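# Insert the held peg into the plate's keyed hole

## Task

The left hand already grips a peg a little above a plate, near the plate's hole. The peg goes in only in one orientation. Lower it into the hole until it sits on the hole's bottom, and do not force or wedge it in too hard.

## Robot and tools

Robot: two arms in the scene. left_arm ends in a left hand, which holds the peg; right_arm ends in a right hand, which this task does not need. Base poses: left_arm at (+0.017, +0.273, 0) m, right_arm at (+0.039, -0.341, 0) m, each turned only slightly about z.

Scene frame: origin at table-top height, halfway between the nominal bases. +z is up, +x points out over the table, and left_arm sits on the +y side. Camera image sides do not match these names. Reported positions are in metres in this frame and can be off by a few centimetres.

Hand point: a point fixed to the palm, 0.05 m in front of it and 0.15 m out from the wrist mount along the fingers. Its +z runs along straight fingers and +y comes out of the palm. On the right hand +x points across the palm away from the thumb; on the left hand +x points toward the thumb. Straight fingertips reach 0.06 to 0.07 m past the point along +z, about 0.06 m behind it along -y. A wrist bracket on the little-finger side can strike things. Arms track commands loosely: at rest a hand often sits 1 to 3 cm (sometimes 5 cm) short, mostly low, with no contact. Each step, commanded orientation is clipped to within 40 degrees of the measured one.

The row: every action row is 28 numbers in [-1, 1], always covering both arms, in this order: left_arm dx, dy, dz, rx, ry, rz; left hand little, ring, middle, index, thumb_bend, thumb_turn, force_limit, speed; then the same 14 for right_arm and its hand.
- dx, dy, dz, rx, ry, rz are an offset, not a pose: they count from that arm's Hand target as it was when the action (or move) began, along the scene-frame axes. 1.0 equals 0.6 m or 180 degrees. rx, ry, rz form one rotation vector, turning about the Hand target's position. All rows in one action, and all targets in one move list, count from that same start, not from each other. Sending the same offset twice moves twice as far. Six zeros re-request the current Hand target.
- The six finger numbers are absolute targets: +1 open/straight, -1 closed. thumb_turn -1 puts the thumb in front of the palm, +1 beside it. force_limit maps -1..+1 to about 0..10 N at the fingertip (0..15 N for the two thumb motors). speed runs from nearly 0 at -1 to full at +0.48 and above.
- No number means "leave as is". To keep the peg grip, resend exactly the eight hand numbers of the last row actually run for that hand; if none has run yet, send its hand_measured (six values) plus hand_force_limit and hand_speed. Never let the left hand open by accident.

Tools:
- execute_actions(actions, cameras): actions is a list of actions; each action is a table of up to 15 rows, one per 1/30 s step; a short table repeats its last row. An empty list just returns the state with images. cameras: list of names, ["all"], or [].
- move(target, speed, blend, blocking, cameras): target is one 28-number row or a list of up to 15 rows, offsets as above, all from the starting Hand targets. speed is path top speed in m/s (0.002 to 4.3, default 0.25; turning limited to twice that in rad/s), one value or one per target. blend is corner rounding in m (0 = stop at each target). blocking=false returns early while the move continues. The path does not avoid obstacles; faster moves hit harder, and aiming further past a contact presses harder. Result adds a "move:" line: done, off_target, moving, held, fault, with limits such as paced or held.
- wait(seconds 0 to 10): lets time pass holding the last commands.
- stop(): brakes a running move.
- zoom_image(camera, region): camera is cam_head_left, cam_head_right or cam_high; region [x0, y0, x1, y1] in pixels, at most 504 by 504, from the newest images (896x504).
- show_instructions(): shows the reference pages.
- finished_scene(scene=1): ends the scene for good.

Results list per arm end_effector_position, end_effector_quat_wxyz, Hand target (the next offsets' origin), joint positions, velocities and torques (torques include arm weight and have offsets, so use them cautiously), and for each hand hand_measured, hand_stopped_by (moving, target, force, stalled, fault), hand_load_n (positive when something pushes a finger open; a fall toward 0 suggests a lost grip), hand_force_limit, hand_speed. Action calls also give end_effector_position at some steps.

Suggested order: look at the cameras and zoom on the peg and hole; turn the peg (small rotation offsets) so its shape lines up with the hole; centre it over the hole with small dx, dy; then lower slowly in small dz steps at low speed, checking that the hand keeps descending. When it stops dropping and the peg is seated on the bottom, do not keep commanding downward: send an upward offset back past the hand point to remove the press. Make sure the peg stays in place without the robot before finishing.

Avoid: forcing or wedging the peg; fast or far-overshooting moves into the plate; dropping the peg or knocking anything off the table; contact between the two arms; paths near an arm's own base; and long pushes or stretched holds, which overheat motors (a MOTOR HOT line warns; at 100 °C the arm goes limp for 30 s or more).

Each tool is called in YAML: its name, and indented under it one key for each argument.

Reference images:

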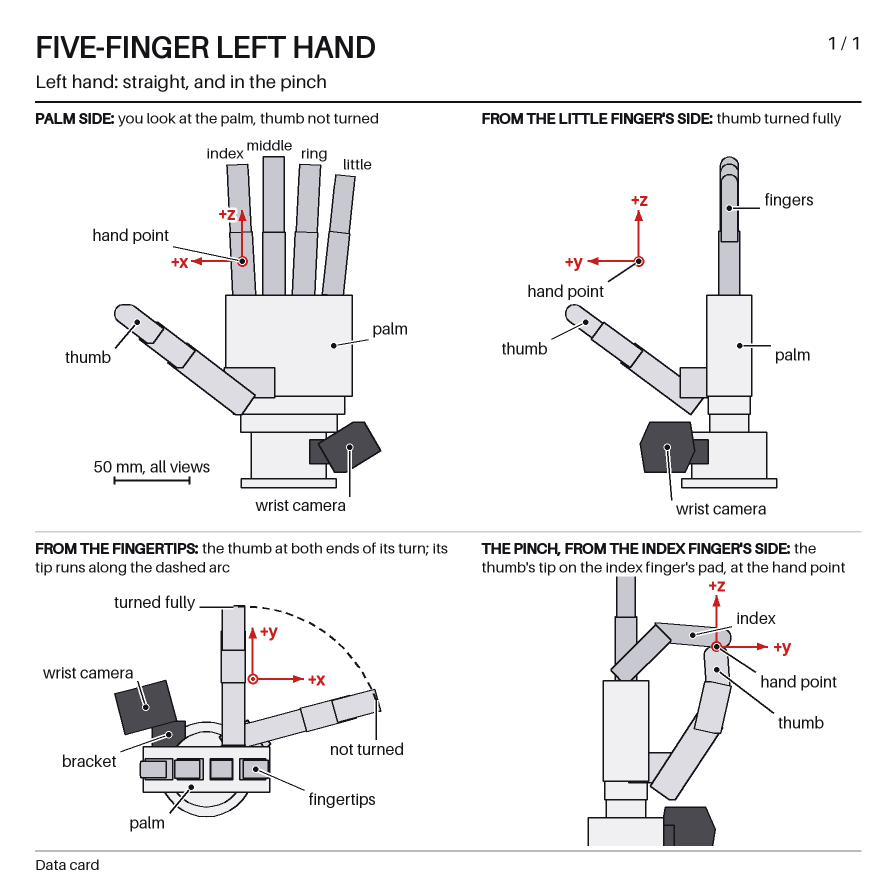

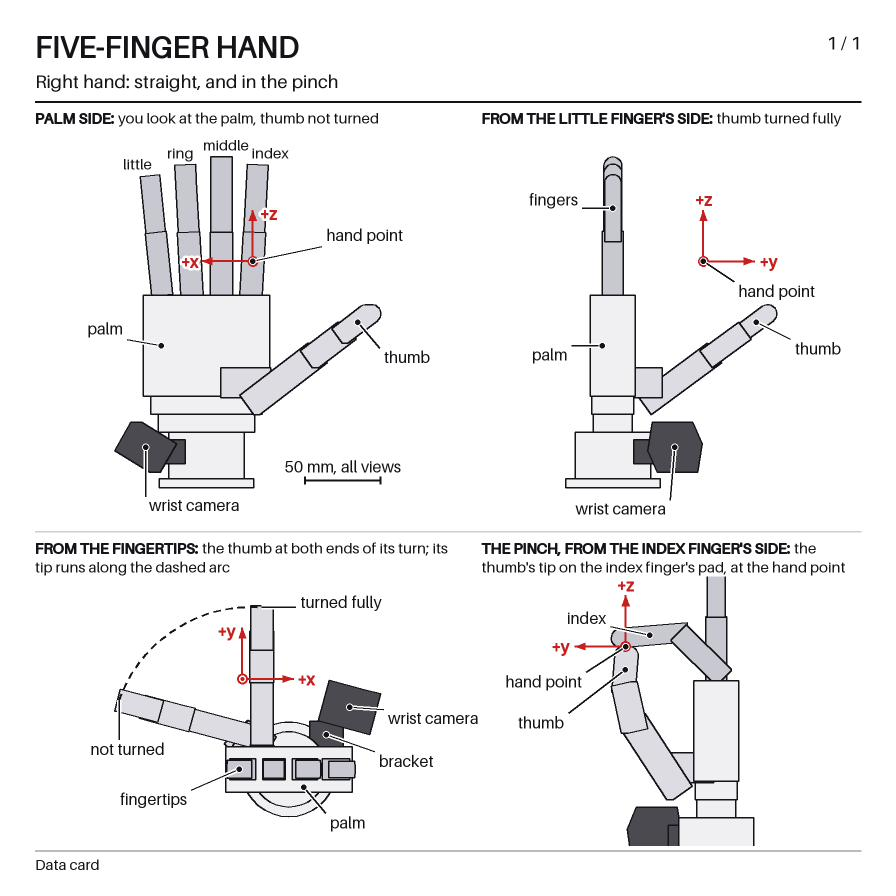

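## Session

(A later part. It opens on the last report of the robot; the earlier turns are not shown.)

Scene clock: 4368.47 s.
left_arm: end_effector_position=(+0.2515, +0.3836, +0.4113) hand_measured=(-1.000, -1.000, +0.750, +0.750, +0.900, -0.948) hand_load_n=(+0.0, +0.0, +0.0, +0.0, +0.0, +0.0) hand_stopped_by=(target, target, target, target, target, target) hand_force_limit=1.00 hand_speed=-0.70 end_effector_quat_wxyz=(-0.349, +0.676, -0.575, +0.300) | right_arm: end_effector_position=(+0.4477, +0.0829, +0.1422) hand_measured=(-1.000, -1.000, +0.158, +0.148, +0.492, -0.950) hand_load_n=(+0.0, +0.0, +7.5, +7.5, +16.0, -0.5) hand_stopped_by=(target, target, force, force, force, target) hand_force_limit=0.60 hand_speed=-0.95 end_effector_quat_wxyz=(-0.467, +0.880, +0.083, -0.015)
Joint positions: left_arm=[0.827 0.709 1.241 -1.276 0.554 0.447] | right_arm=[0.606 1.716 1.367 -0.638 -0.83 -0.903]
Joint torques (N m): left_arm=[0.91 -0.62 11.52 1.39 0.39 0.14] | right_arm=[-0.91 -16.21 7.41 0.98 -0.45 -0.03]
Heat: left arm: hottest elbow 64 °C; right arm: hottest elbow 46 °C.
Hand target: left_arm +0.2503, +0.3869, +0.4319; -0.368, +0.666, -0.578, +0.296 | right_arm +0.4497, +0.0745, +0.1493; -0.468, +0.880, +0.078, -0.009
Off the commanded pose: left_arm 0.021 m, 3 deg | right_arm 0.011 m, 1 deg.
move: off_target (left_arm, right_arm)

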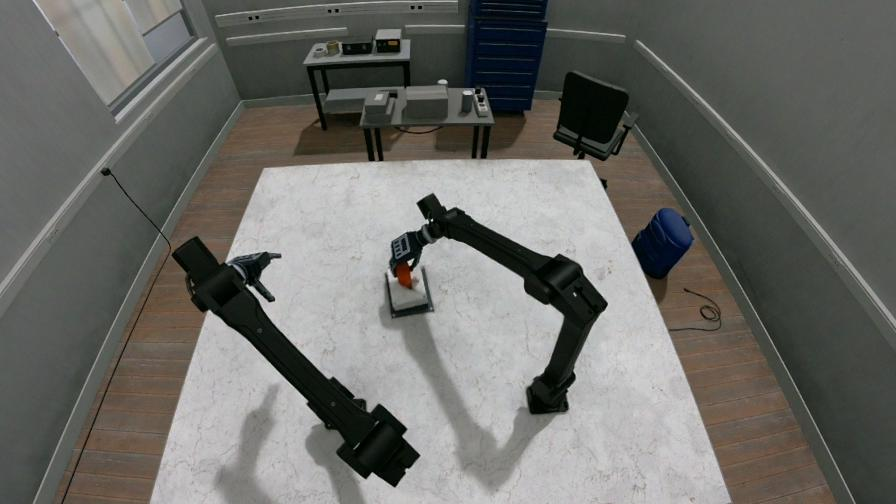

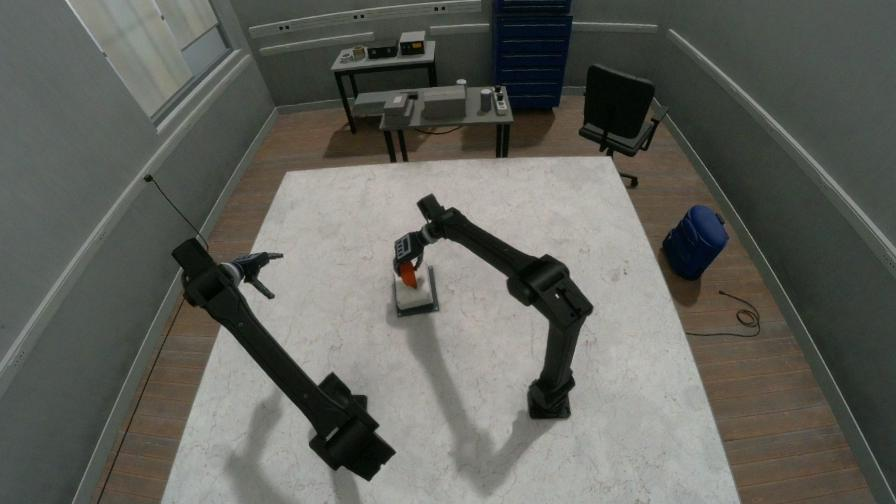

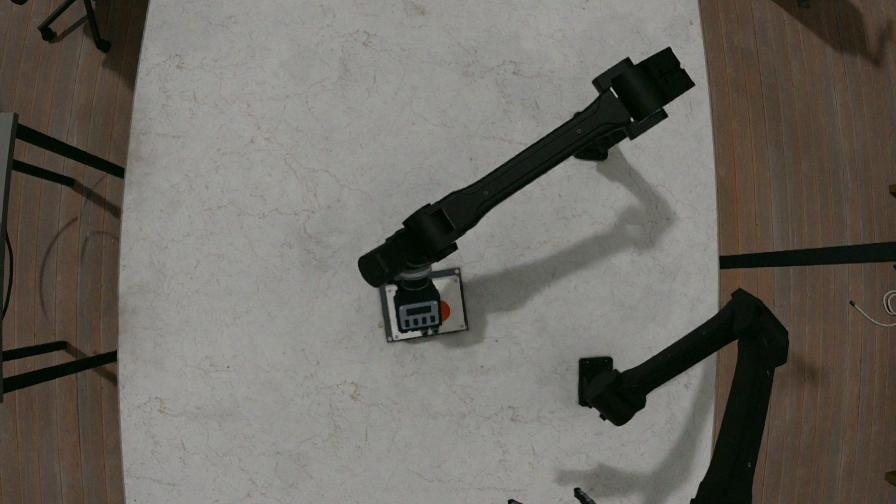

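move:
  target: [0,0,0,0,0,0,-1,-1,0.75,0.75,0.9,-0.948,1.0,-0.7,-0.014,0.008,0.0,0,0,0,-1,-1,-0.05,-0.05,0.05,-0.95,0.6,-0.95]
  speed: 0.1
  cameras: ["cam_high","cam_head_left","cam_head_right"]

zoom_image:
  camera: "cam_high"
  region: [385, 265, 465, 345]

zoom_image:
  camera: "cam_head_left"
  region: [394, 264, 420, 294]

zoom_image:
  camera: "cam_head_right"
  region: [398, 264, 424, 294]

Scene clock: 4396.43 s.
left_arm: end_effector_position=(+0.2515, +0.3836, +0.4113) hand_measured=(-1.000, -1.000, +0.750, +0.750, +0.900, -0.948) hand_load_n=(-0.5, +0.0, +0.0, +0.0, +0.0, -0.5) hand_stopped_by=(target, target, target, target, target, target) hand_force_limit=1.00 hand_speed=-0.70 end_effector_quat_wxyz=(-0.349, +0.676, -0.575, +0.300) | right_arm: end_effector_position=(+0.4447, +0.0803, +0.1415) hand_measured=(-1.000, -1.000, +0.158, +0.148, +0.492, -0.950) hand_load_n=(+0.0, +0.0, +7.0, +7.0, +16.0, +0.0) hand_stopped_by=(target, target, force, force, force, target) hand_force_limit=0.60 hand_speed=-0.95 end_effector_quat_wxyz=(-0.467, +0.880, +0.083, -0.012)
Joint positions: left_arm=[0.827 0.709 1.241 -1.276 0.554 0.447] | right_arm=[0.606 1.704 1.349 -0.627 -0.827 -0.903]
Joint torques (N m): left_arm=[0.91 -0.62 11.52 1.39 0.39 0.14] | right_arm=[0.26 -16.21 7.47 1.24 -0.24 0.15]
Heat: left arm: hottest elbow 64 °C; right arm: hottest elbow 46 °C.
Hand target: left_arm +0.2503, +0.3869, +0.4319; -0.368, +0.666, -0.578, +0.296 | right_arm +0.4414, +0.0794, +0.1493; -0.468, +0.880, +0.078, -0.009
Off the commanded pose: left_arm 0.021 m, 3 deg | right_arm 0.009 m, 1 deg.
move: off_target (left_arm)

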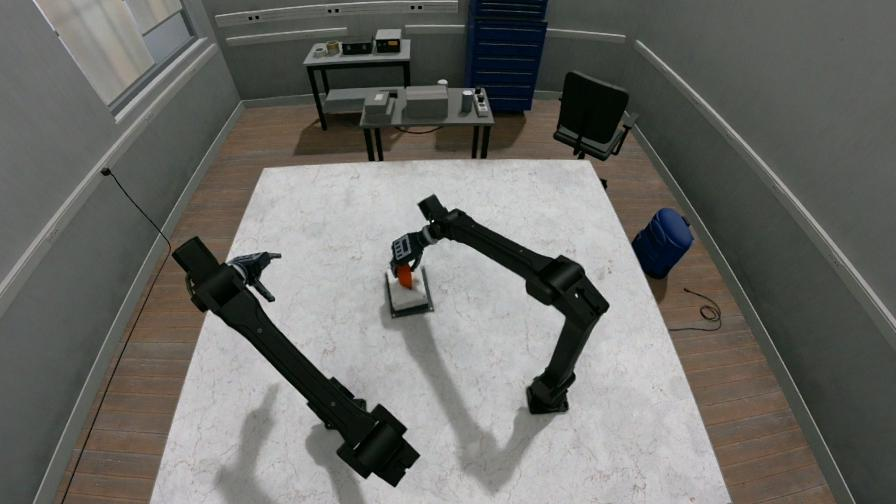

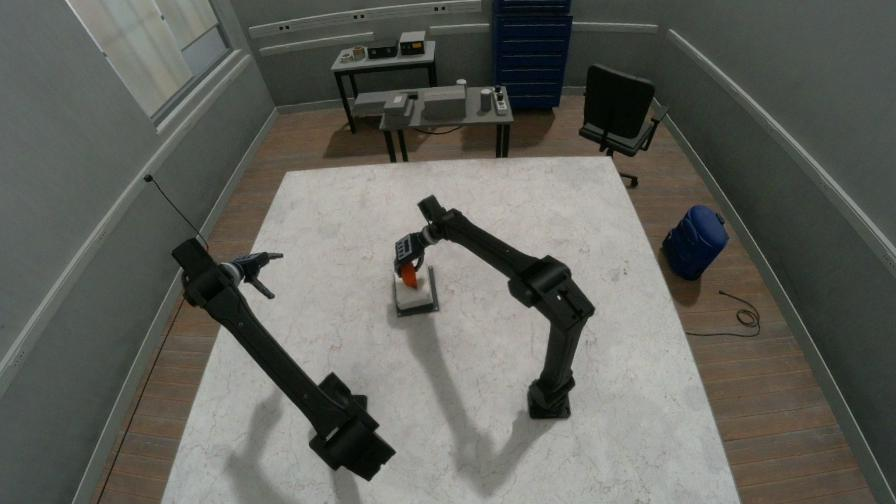

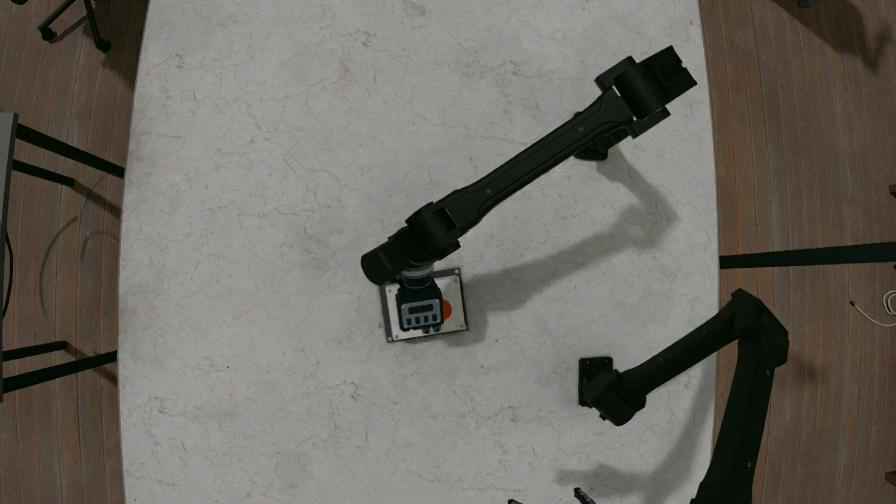

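Scaled by 6.300 from the camera's 896x504 image, which has a finer 1280x720 frame.

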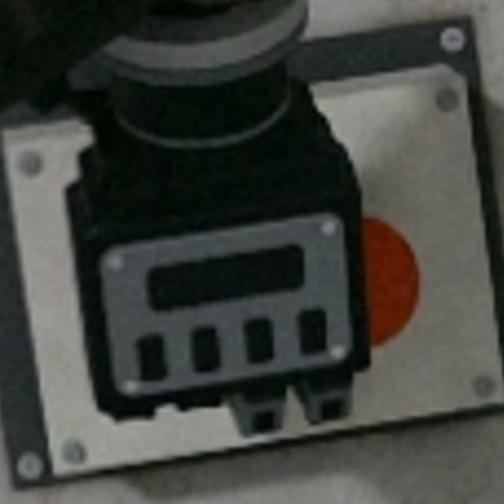

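Scaled by 16.800 from the camera's 896x504 image, which has a finer 1280x720 frame.

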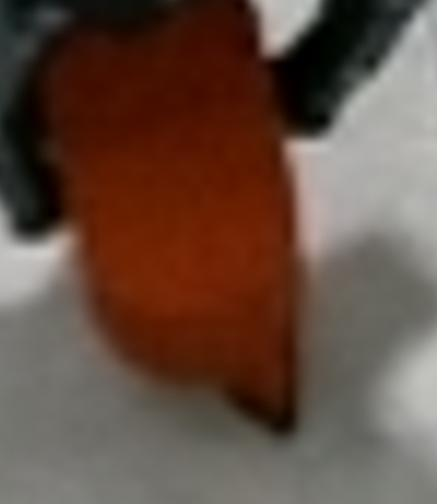

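Scaled by 16.800 from the camera's 896x504 image, which has a finer 1280x720 frame.

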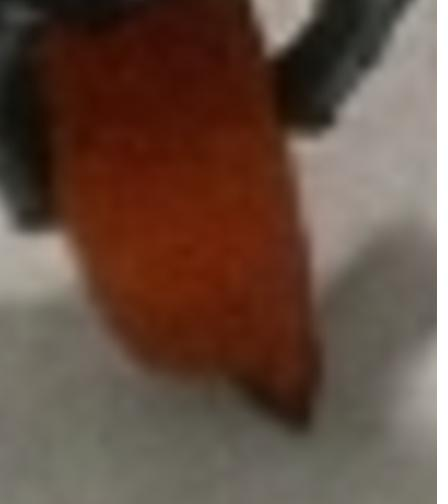

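move:
  target: [0,0,0,0,0,0,-1,-1,0.75,0.75,0.9,-0.948,1.0,-0.7,-0.004,0.019,0.0,0,0,0,-1,-1,-0.05,-0.05,0.05,-0.95,0.6,-0.95]
  speed: 0.1
  cameras: ["cam_high","cam_head_left","cam_head_right"]

zoom_image:
  camera: "cam_high"
  region: [385, 265, 465, 345]

zoom_image:
  camera: "cam_head_left"
  region: [394, 264, 420, 294]

zoom_image:
  camera: "cam_head_right"
  region: [398, 264, 424, 294]

Scene clock: 4410.80 s.
left_arm: end_effector_position=(+0.2515, +0.3836, +0.4113) hand_measured=(-1.000, -1.000, +0.750, +0.750, +0.900, -0.948) hand_load_n=(+0.0, +0.0, +0.0, +0.0, +0.0, +0.0) hand_stopped_by=(target, target, target, target, target, target) hand_force_limit=1.00 hand_speed=-0.70 end_effector_quat_wxyz=(-0.349, +0.676, -0.575, +0.300) | right_arm: end_effector_position=(+0.4443, +0.0824, +0.1417) hand_measured=(-1.000, -1.000, +0.158, +0.148, +0.492, -0.950) hand_load_n=(+0.0, +0.5, +7.0, +7.0, +16.0, +0.0) hand_stopped_by=(target, target, force, force, force, target) hand_force_limit=0.60 hand_speed=-0.95 end_effector_quat_wxyz=(-0.465, +0.882, +0.072, -0.013)
Joint positions: left_arm=[0.827 0.709 1.241 -1.276 0.554 0.447] | right_arm=[0.61 1.704 1.348 -0.618 -0.816 -0.874]
Joint torques (N m): left_arm=[0.91 -0.62 11.51 1.39 0.39 0.14] | right_arm=[1.55 -15.27 8.12 1.73 -0.23 0.1]
Heat: left arm: hottest elbow 64 °C; right arm: hottest elbow 45 °C.
Hand target: left_arm +0.2503, +0.3869, +0.4319; -0.368, +0.666, -0.578, +0.296 | right_arm +0.4389, +0.0908, +0.1493; -0.468, +0.880, +0.079, -0.009
Off the commanded pose: left_arm 0.021 m, 3 deg | right_arm 0.012 m, 1 deg.
move: off_target (left_arm, right_arm)

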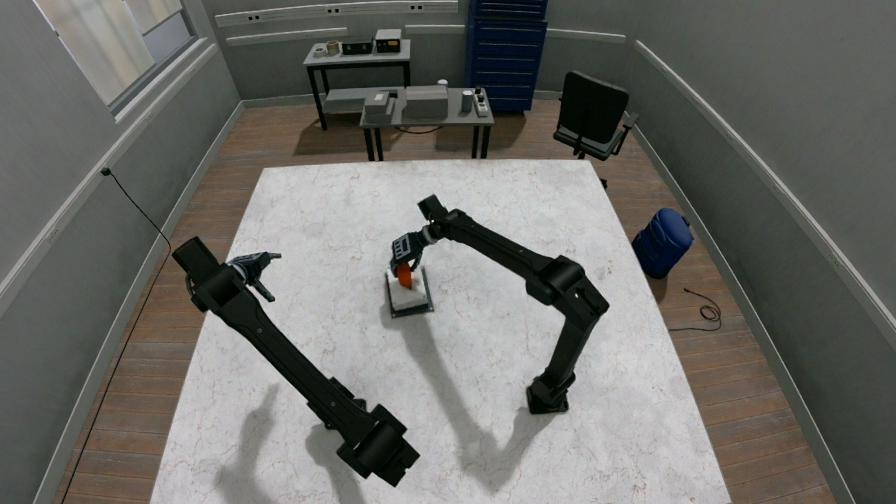

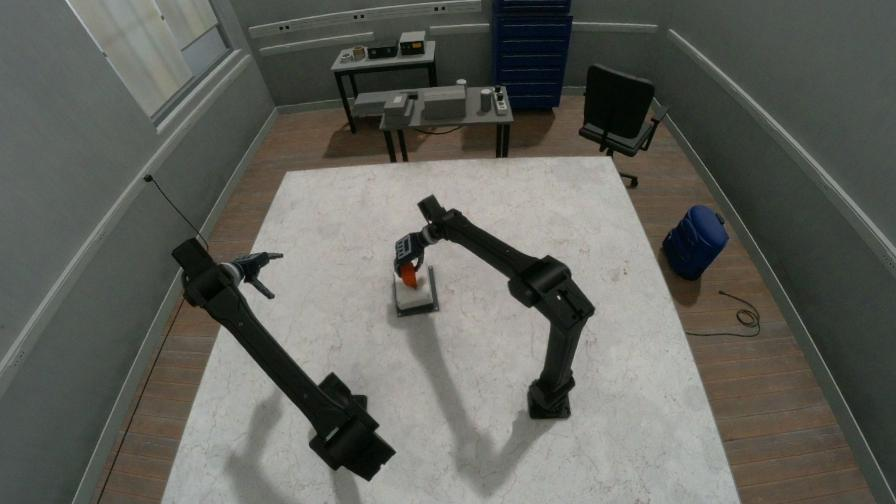

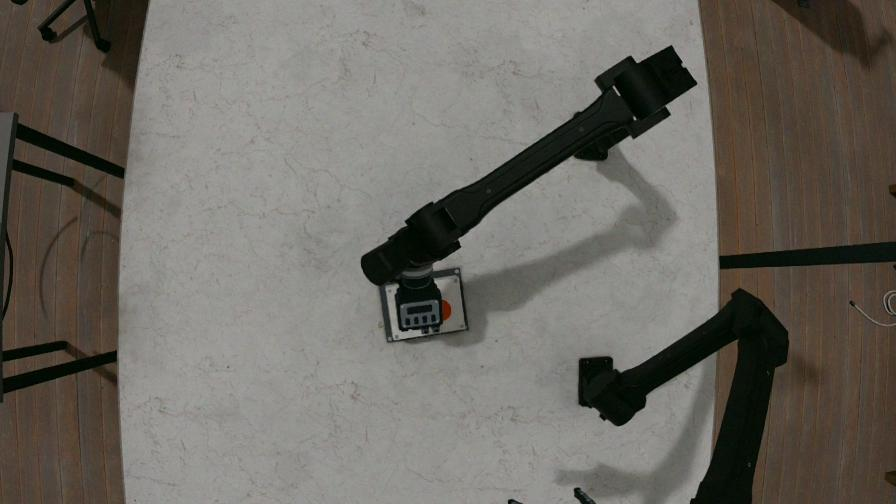

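Scaled by 6.300 from the camera's 896x504 image, which has a finer 1280x720 frame.

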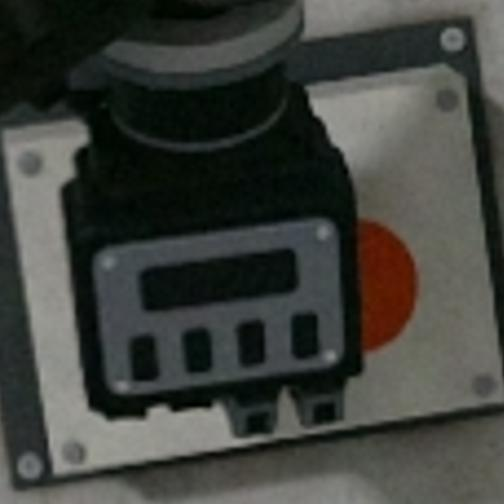

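Scaled by 16.800 from the camera's 896x504 image, which has a finer 1280x720 frame.

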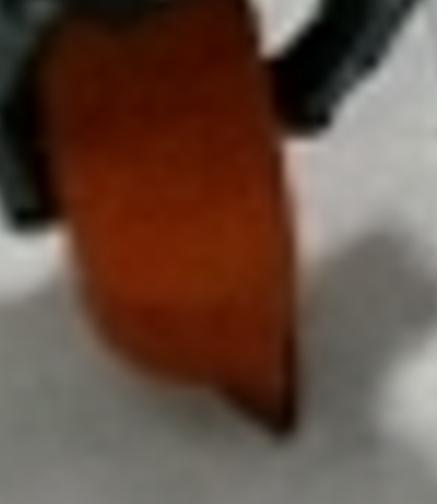

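Scaled by 16.800 from the camera's 896x504 image, which has a finer 1280x720 frame.

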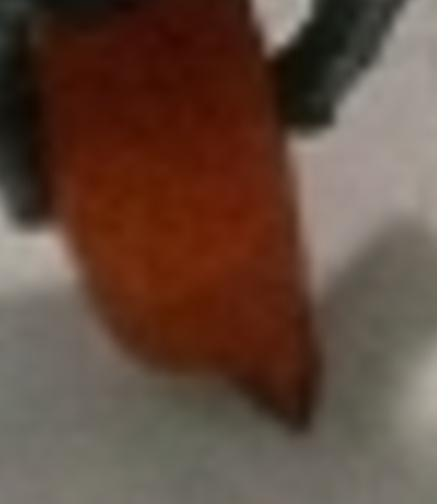

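move:
  target: [0,0,0,0,0,0,-1,-1,0.75,0.75,0.9,-0.948,1.0,-0.7,-0.01,0.003,0.0,0,0,0,-1,-1,-0.05,-0.05,0.05,-0.95,0.6,-0.95]
  speed: 0.1
  cameras: ["cam_high","cam_head_left"]

zoom_image:
  camera: "cam_high"
  region: [385, 265, 465, 345]

zoom_image:
  camera: "cam_head_left"
  region: [394, 264, 420, 294]

Scene clock: 4415.60 s.
left_arm: end_effector_position=(+0.2515, +0.3836, +0.4113) hand_measured=(-1.000, -1.000, +0.750, +0.750, +0.900, -0.948) hand_load_n=(+0.0, +0.0, -0.5, +0.0, +0.0, +0.0) hand_stopped_by=(target, target, target, target, target, target) hand_force_limit=1.00 hand_speed=-0.70 end_effector_quat_wxyz=(-0.349, +0.676, -0.575, +0.300) | right_arm: end_effector_position=(+0.4434, +0.0828, +0.1417) hand_measured=(-1.000, -1.000, +0.158, +0.148, +0.492, -0.950) hand_load_n=(+0.0, +0.0, +7.0, +7.0, +16.0, +0.0) hand_stopped_by=(target, target, force, force, force, target) hand_force_limit=0.60 hand_speed=-0.95 end_effector_quat_wxyz=(-0.465, +0.883, +0.071, -0.010)
Joint positions: left_arm=[0.827 0.709 1.241 -1.276 0.554 0.447] | right_arm=[0.613 1.699 1.341 -0.608 -0.808 -0.866]
Joint torques (N m): left_arm=[0.91 -0.56 11.52 1.39 0.39 0.14] | right_arm=[1.96 -15.68 7.61 1.77 -0.34 0.09]
Heat: left arm: hottest elbow 64 °C; right arm: hottest elbow 45 °C.
Hand target: left_arm +0.2503, +0.3869, +0.4319; -0.368, +0.666, -0.578, +0.296 | right_arm +0.4328, +0.0926, +0.1492; -0.468, +0.880, +0.078, -0.009
Off the commanded pose: left_arm 0.021 m, 3 deg | right_arm 0.016 m, 1 deg.
move: off_target (left_arm, right_arm)
Images, in order (width x height): cam_head_left 896x504, cam_high 896x504.

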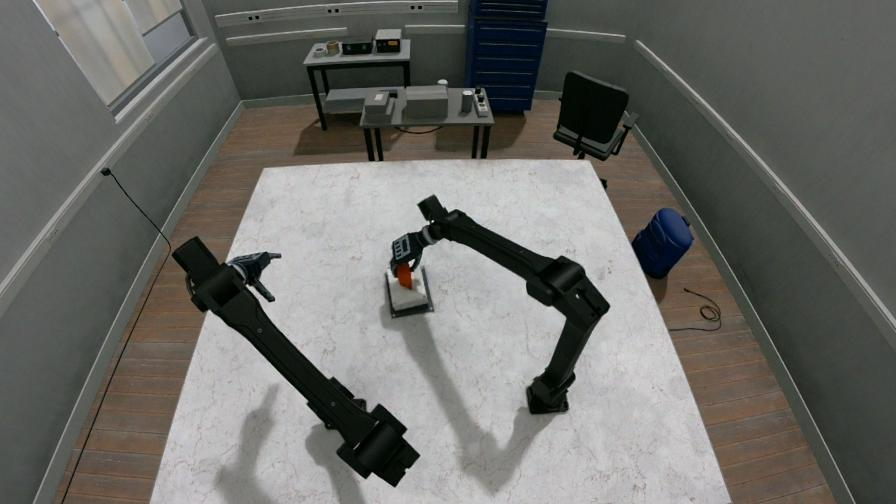

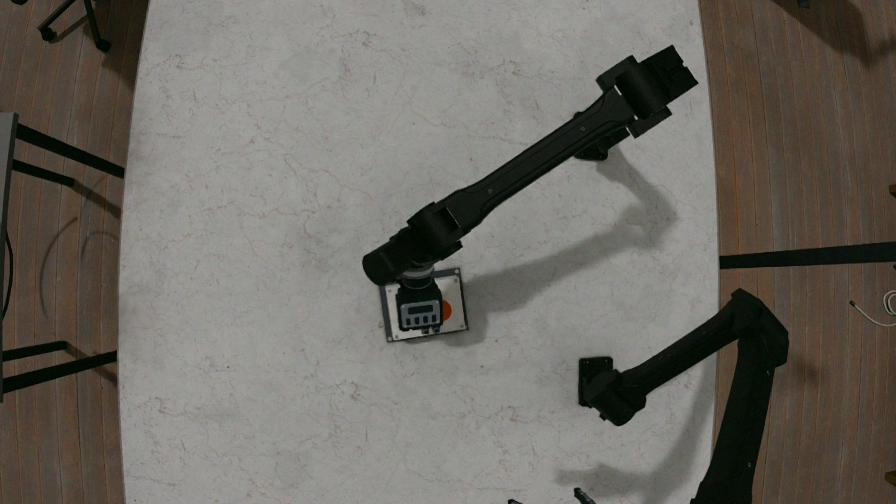

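Scaled by 6.300 from the camera's 896x504 image, which has a finer 1280x720 frame.

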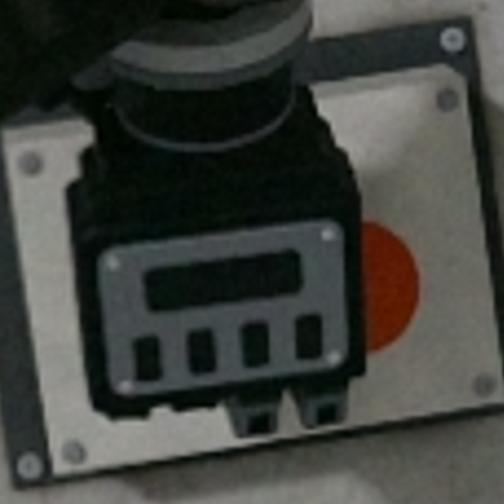

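Scaled by 16.800 from the camera's 896x504 image, which has a finer 1280x720 frame.

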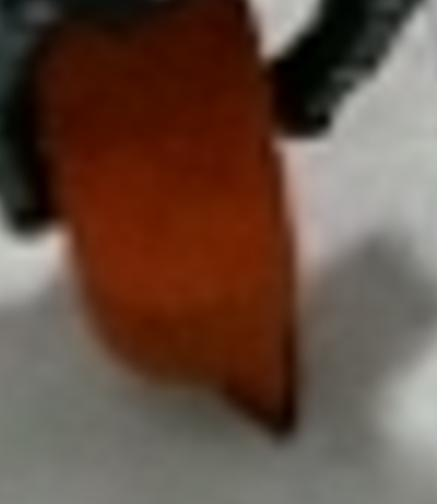

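move:
  target: [0,0,0,0,0,0,-1,-1,0.75,0.75,0.9,-0.948,1.0,-0.7,-0.01,0.0,0.0,0,0,0,-1,-1,-0.05,-0.05,0.05,-0.95,0.6,-0.95]
  speed: 0.1
  cameras: ["cam_high","cam_head_left"]

zoom_image:
  camera: "cam_high"
  region: [385, 265, 465, 345]

zoom_image:
  camera: "cam_head_left"
  region: [394, 264, 420, 294]

Scene clock: 4425.20 s.
left_arm: end_effector_position=(+0.2515, +0.3836, +0.4113) hand_measured=(-1.000, -1.000, +0.750, +0.750, +0.900, -0.948) hand_load_n=(+0.0, +0.0, +0.0, +0.0, +0.0, +0.0) hand_stopped_by=(target, target, target, target, target, target) hand_force_limit=1.00 hand_speed=-0.70 end_effector_quat_wxyz=(-0.349, +0.676, -0.575, +0.300) | right_arm: end_effector_position=(+0.4413, +0.0827, +0.1415) hand_measured=(-1.000, -1.000, +0.158, +0.148, +0.492, -0.950) hand_load_n=(+0.0, +0.0, +7.0, +7.0, +16.0, -0.5) hand_stopped_by=(target, target, force, force, force, target) hand_force_limit=0.60 hand_speed=-0.95 end_effector_quat_wxyz=(-0.465, +0.882, +0.073, -0.004)
Joint positions: left_arm=[0.827 0.709 1.241 -1.276 0.554 0.447] | right_arm=[0.617 1.688 1.327 -0.592 -0.8 -0.865]
Joint torques (N m): left_arm=[0.91 -0.62 11.52 1.37 0.39 0.14] | right_arm=[2.2 -15.5 7.5 1.57 -0.46 0.18]
Heat: left arm: hottest elbow 64 °C; right arm: hottest elbow 44 °C.
Hand target: left_arm +0.2503, +0.3869, +0.4319; -0.368, +0.666, -0.578, +0.296 | right_arm +0.4269, +0.0926, +0.1492; -0.468, +0.880, +0.078, -0.009
Off the commanded pose: left_arm 0.021 m, 3 deg | right_arm 0.019 m, 1 deg.
move: off_target (left_arm, right_arm)
Images, in order (width x height): cam_head_left 896x504, cam_high 896x504.

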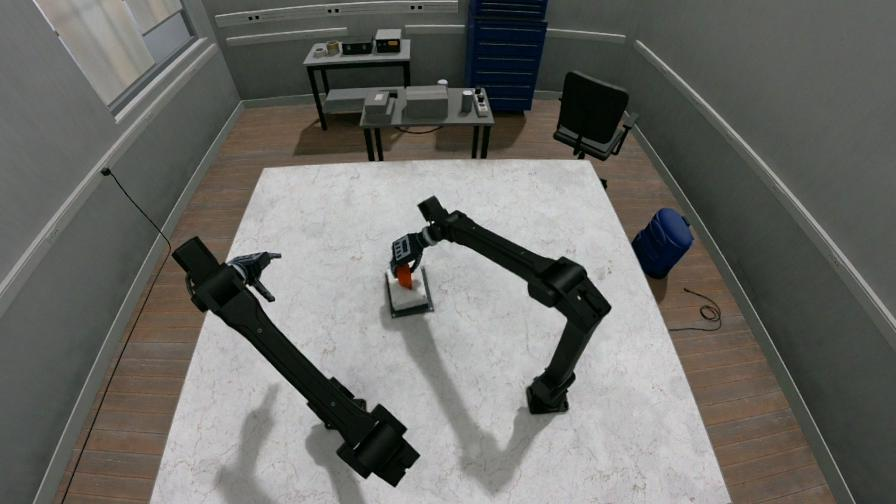

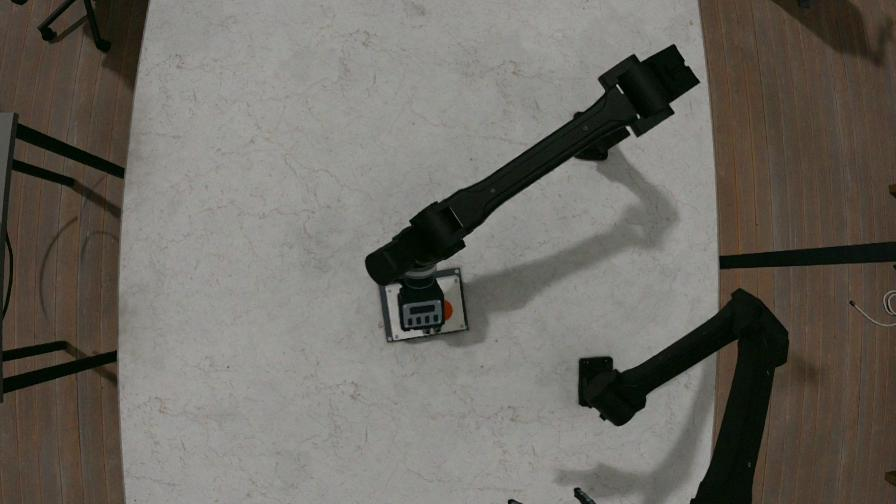

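Scaled by 6.300 from the camera's 896x504 image, which has a finer 1280x720 frame.

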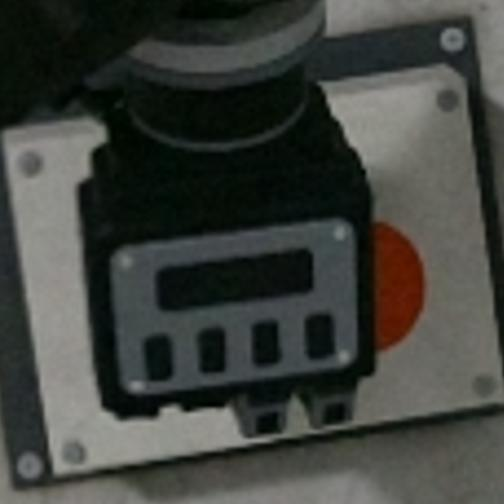

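Scaled by 16.800 from the camera's 896x504 image, which has a finer 1280x720 frame.

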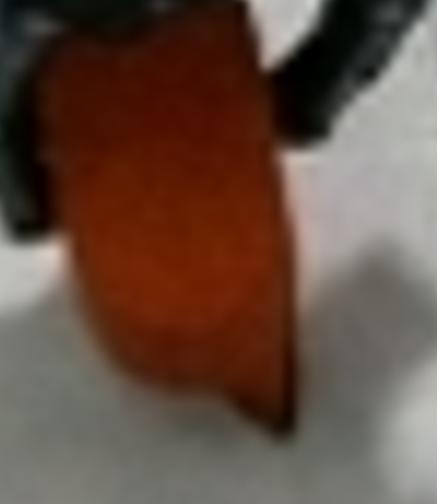

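move:
  target: [0,0,0,0,0,0,-1,-1,0.75,0.75,0.9,-0.948,1.0,-0.7,-0.01,0.0,0.0,0,0,0,-1,-1,-0.05,-0.05,0.05,-0.95,0.6,-0.95]
  speed: 0.1
  cameras: ["cam_high","cam_head_left"]

zoom_image:
  camera: "cam_high"
  region: [385, 265, 465, 345]

zoom_image:
  camera: "cam_head_left"
  region: [394, 264, 420, 294]

Scene clock: 4434.03 s.
left_arm: end_effector_position=(+0.2515, +0.3836, +0.4113) hand_measured=(-1.000, -1.000, +0.750, +0.750, +0.900, -0.948) hand_load_n=(+0.0, +0.0, +0.0, -0.5, +0.0, +0.0) hand_stopped_by=(target, target, target, target, target, target) hand_force_limit=1.00 hand_speed=-0.70 end_effector_quat_wxyz=(-0.349, +0.676, -0.575, +0.300) | right_arm: end_effector_position=(+0.4337, +0.0823, +0.1407) hand_measured=(-1.000, -1.000, +0.158, +0.148, +0.492, -0.950) hand_load_n=(+0.0, +0.0, +6.5, +7.0, +16.0, +0.0) hand_stopped_by=(target, target, force, force, force, target) hand_force_limit=0.60 hand_speed=-0.95 end_effector_quat_wxyz=(-0.464, +0.883, +0.073, -0.006)
Joint positions: left_arm=[0.827 0.709 1.241 -1.276 0.554 0.447] | right_arm=[0.624 1.675 1.308 -0.586 -0.797 -0.859]
Joint torques (N m): left_arm=[0.91 -0.62 11.52 1.39 0.39 0.13] | right_arm=[2.08 -15.38 7.61 1.72 -0.47 0.18]
Heat: left arm: hottest elbow 64 °C; right arm: hottest elbow 44 °C.
Hand target: left_arm +0.2503, +0.3869, +0.4319; -0.368, +0.666, -0.578, +0.296 | right_arm +0.4208, +0.0926, +0.1492; -0.468, +0.880, +0.079, -0.009
Off the commanded pose: left_arm 0.021 m, 3 deg | right_arm 0.019 m, 1 deg.
move: off_target (left_arm, right_arm)
Images, in order (width x height): cam_head_left 896x504, cam_high 896x504.

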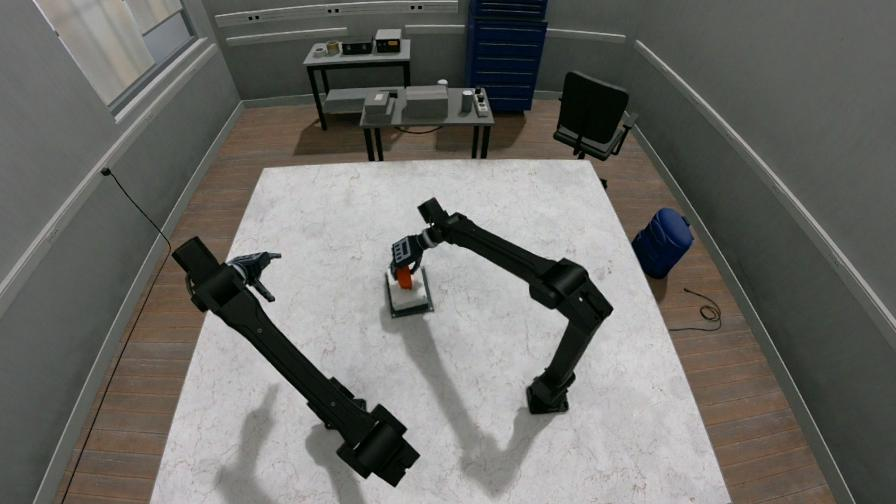

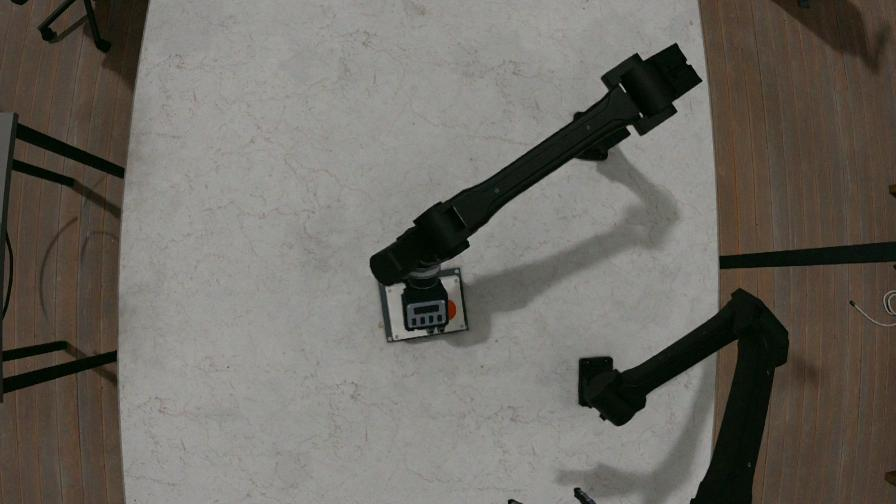

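Scaled by 6.300 from the camera's 896x504 image, which has a finer 1280x720 frame.

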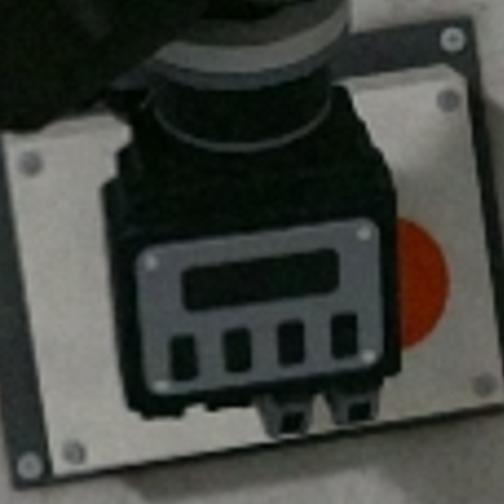

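Scaled by 16.800 from the camera's 896x504 image, which has a finer 1280x720 frame.

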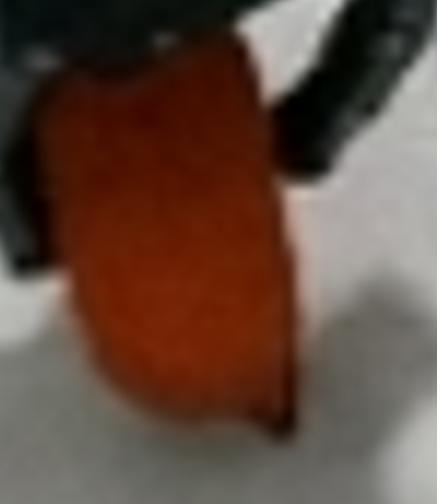

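move:
  target: [0,0,0,0,0,0,-1,-1,0.75,0.75,0.9,-0.948,1.0,-0.7,0.004,0.0,-0.013,0,0,0,-1,-1,-0.05,-0.05,0.05,-0.95,0.6,-0.95]
  speed: 0.1
  cameras: ["cam_high","cam_head_left"]

zoom_image:
  camera: "cam_high"
  region: [385, 265, 465, 345]

zoom_image:
  camera: "cam_head_left"
  region: [394, 264, 420, 294]

Scene clock: 4444.67 s.
left_arm: end_effector_position=(+0.2515, +0.3836, +0.4113) hand_measured=(-1.000, -1.000, +0.750, +0.750, +0.900, -0.948) hand_load_n=(+0.5, +0.5, +0.0, +0.0, -0.5, -0.5) hand_stopped_by=(target, target, target, target, target, target) hand_force_limit=1.00 hand_speed=-0.70 end_effector_quat_wxyz=(-0.349, +0.676, -0.575, +0.300) | right_arm: end_effector_position=(+0.4336, +0.0825, +0.1404) hand_measured=(-1.000, -1.000, +0.158, +0.148, +0.492, -0.950) hand_load_n=(+0.0, +0.0, +6.0, +7.0, +15.5, +0.5) hand_stopped_by=(target, target, force, force, force, target) hand_force_limit=0.60 hand_speed=-0.95 end_effector_quat_wxyz=(-0.465, +0.882, +0.072, -0.005)
Joint positions: left_arm=[0.827 0.709 1.241 -1.276 0.554 0.447] | right_arm=[0.624 1.674 1.304 -0.578 -0.796 -0.854]
Joint torques (N m): left_arm=[0.91 -0.62 11.51 1.39 0.39 0.14] | right_arm=[1.96 -14.27 7.41 2.03 -0.49 0.11]
Heat: left arm: hottest elbow 64 °C; right arm: hottest elbow 44 °C.
Hand target: left_arm +0.2503, +0.3869, +0.4319; -0.368, +0.666, -0.578, +0.296 | right_arm +0.4232, +0.0926, +0.1415; -0.468, +0.880, +0.079, -0.009
Off the commanded pose: left_arm 0.021 m, 3 deg | right_arm 0.015 m, 1 deg.
move: off_target (left_arm, right_arm)
Images, in order (width x height): cam_head_left 896x504, cam_high 896x504.

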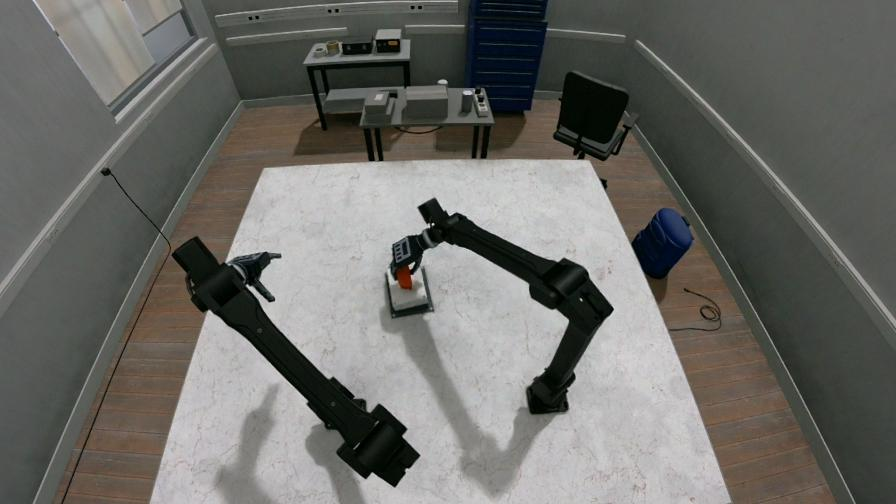

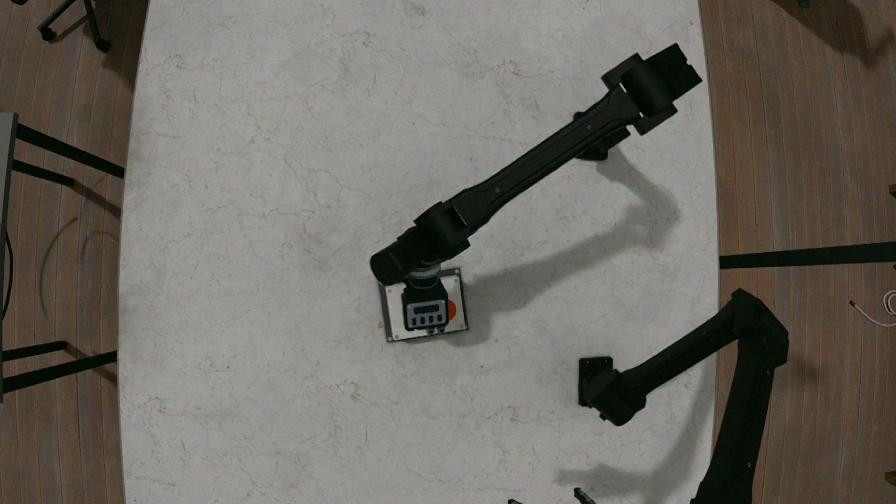

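Scaled by 6.300 from the camera's 896x504 image, which has a finer 1280x720 frame.

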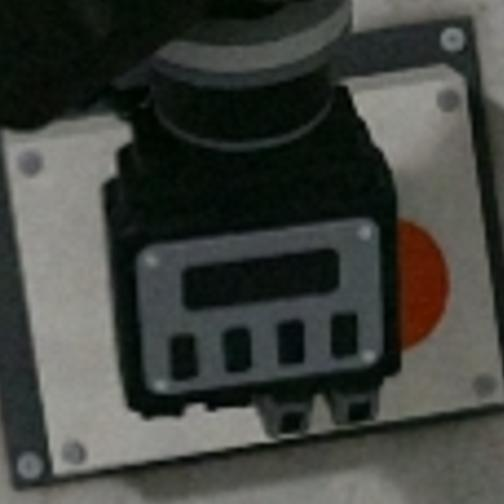

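Scaled by 16.800 from the camera's 896x504 image, which has a finer 1280x720 frame.

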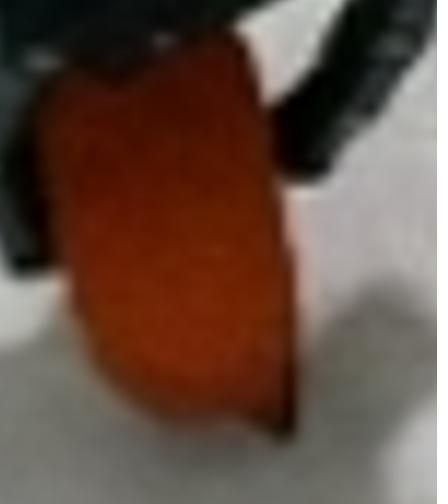

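move:
  target: [0,0,0,0,0,0,-1,-1,0.75,0.75,0.9,-0.948,1.0,-0.7,0.01,0.0,-0.012,0,0,0,-1,-1,-0.05,-0.05,0.05,-0.95,0.6,-0.95]
  speed: 0.1
  cameras: ["cam_high","cam_head_left"]

zoom_image:
  camera: "cam_high"
  region: [385, 265, 465, 345]

zoom_image:
  camera: "cam_head_left"
  region: [394, 264, 420, 294]

Scene clock: 4449.03 s.
left_arm: end_effector_position=(+0.2515, +0.3836, +0.4113) hand_measured=(-1.000, -1.000, +0.750, +0.750, +0.900, -0.948) hand_load_n=(+0.0, +0.0, +0.0, +0.0, +0.0, +0.0) hand_stopped_by=(target, target, target, target, target, target) hand_force_limit=1.00 hand_speed=-0.70 end_effector_quat_wxyz=(-0.349, +0.676, -0.575, +0.300) | right_arm: end_effector_position=(+0.4339, +0.0827, +0.1406) hand_measured=(-1.000, -1.000, +0.158, +0.148, +0.492, -0.950) hand_load_n=(+0.0, +0.0, +6.0, +7.0, +15.5, +0.5) hand_stopped_by=(target, target, force, force, force, target) hand_force_limit=0.60 hand_speed=-0.95 end_effector_quat_wxyz=(-0.465, +0.882, +0.072, -0.004)
Joint positions: left_arm=[0.827 0.709 1.241 -1.276 0.554 0.447] | right_arm=[0.624 1.674 1.304 -0.576 -0.796 -0.853]
Joint torques (N m): left_arm=[0.91 -0.62 11.52 1.39 0.39 0.14] | right_arm=[1.44 -12.63 7.83 2.35 -0.64 0.05]
Heat: left arm: hottest elbow 64 °C; right arm: hottest elbow 44 °C.
Hand target: left_arm +0.2503, +0.3869, +0.4319; -0.368, +0.666, -0.578, +0.296 | right_arm +0.4292, +0.0926, +0.1343; -0.468, +0.880, +0.078, -0.009
Off the commanded pose: left_arm 0.021 m, 3 deg | right_arm 0.013 m, 1 deg.
move: off_target (left_arm, right_arm)
Images, in order (width x height): cam_head_left 896x504, cam_high 896x504.

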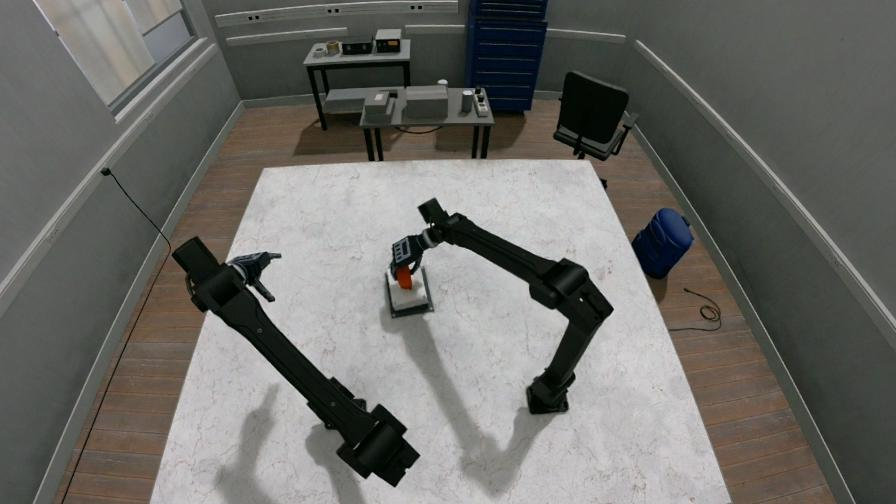

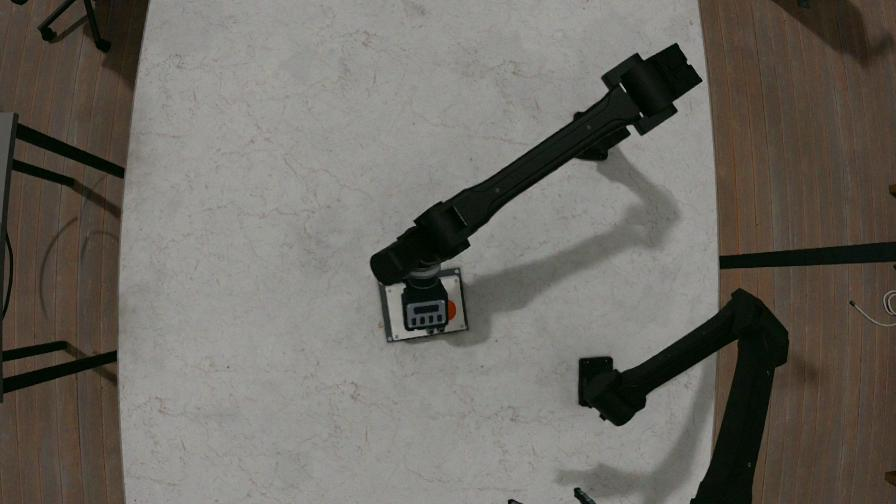

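Scaled by 6.300 from the camera's 896x504 image, which has a finer 1280x720 frame.

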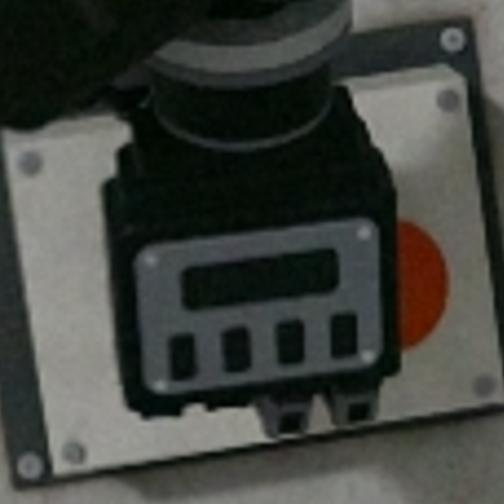

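Scaled by 16.800 from the camera's 896x504 image, which has a finer 1280x720 frame.

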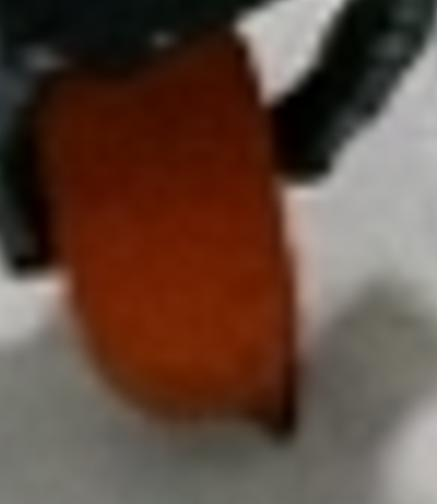

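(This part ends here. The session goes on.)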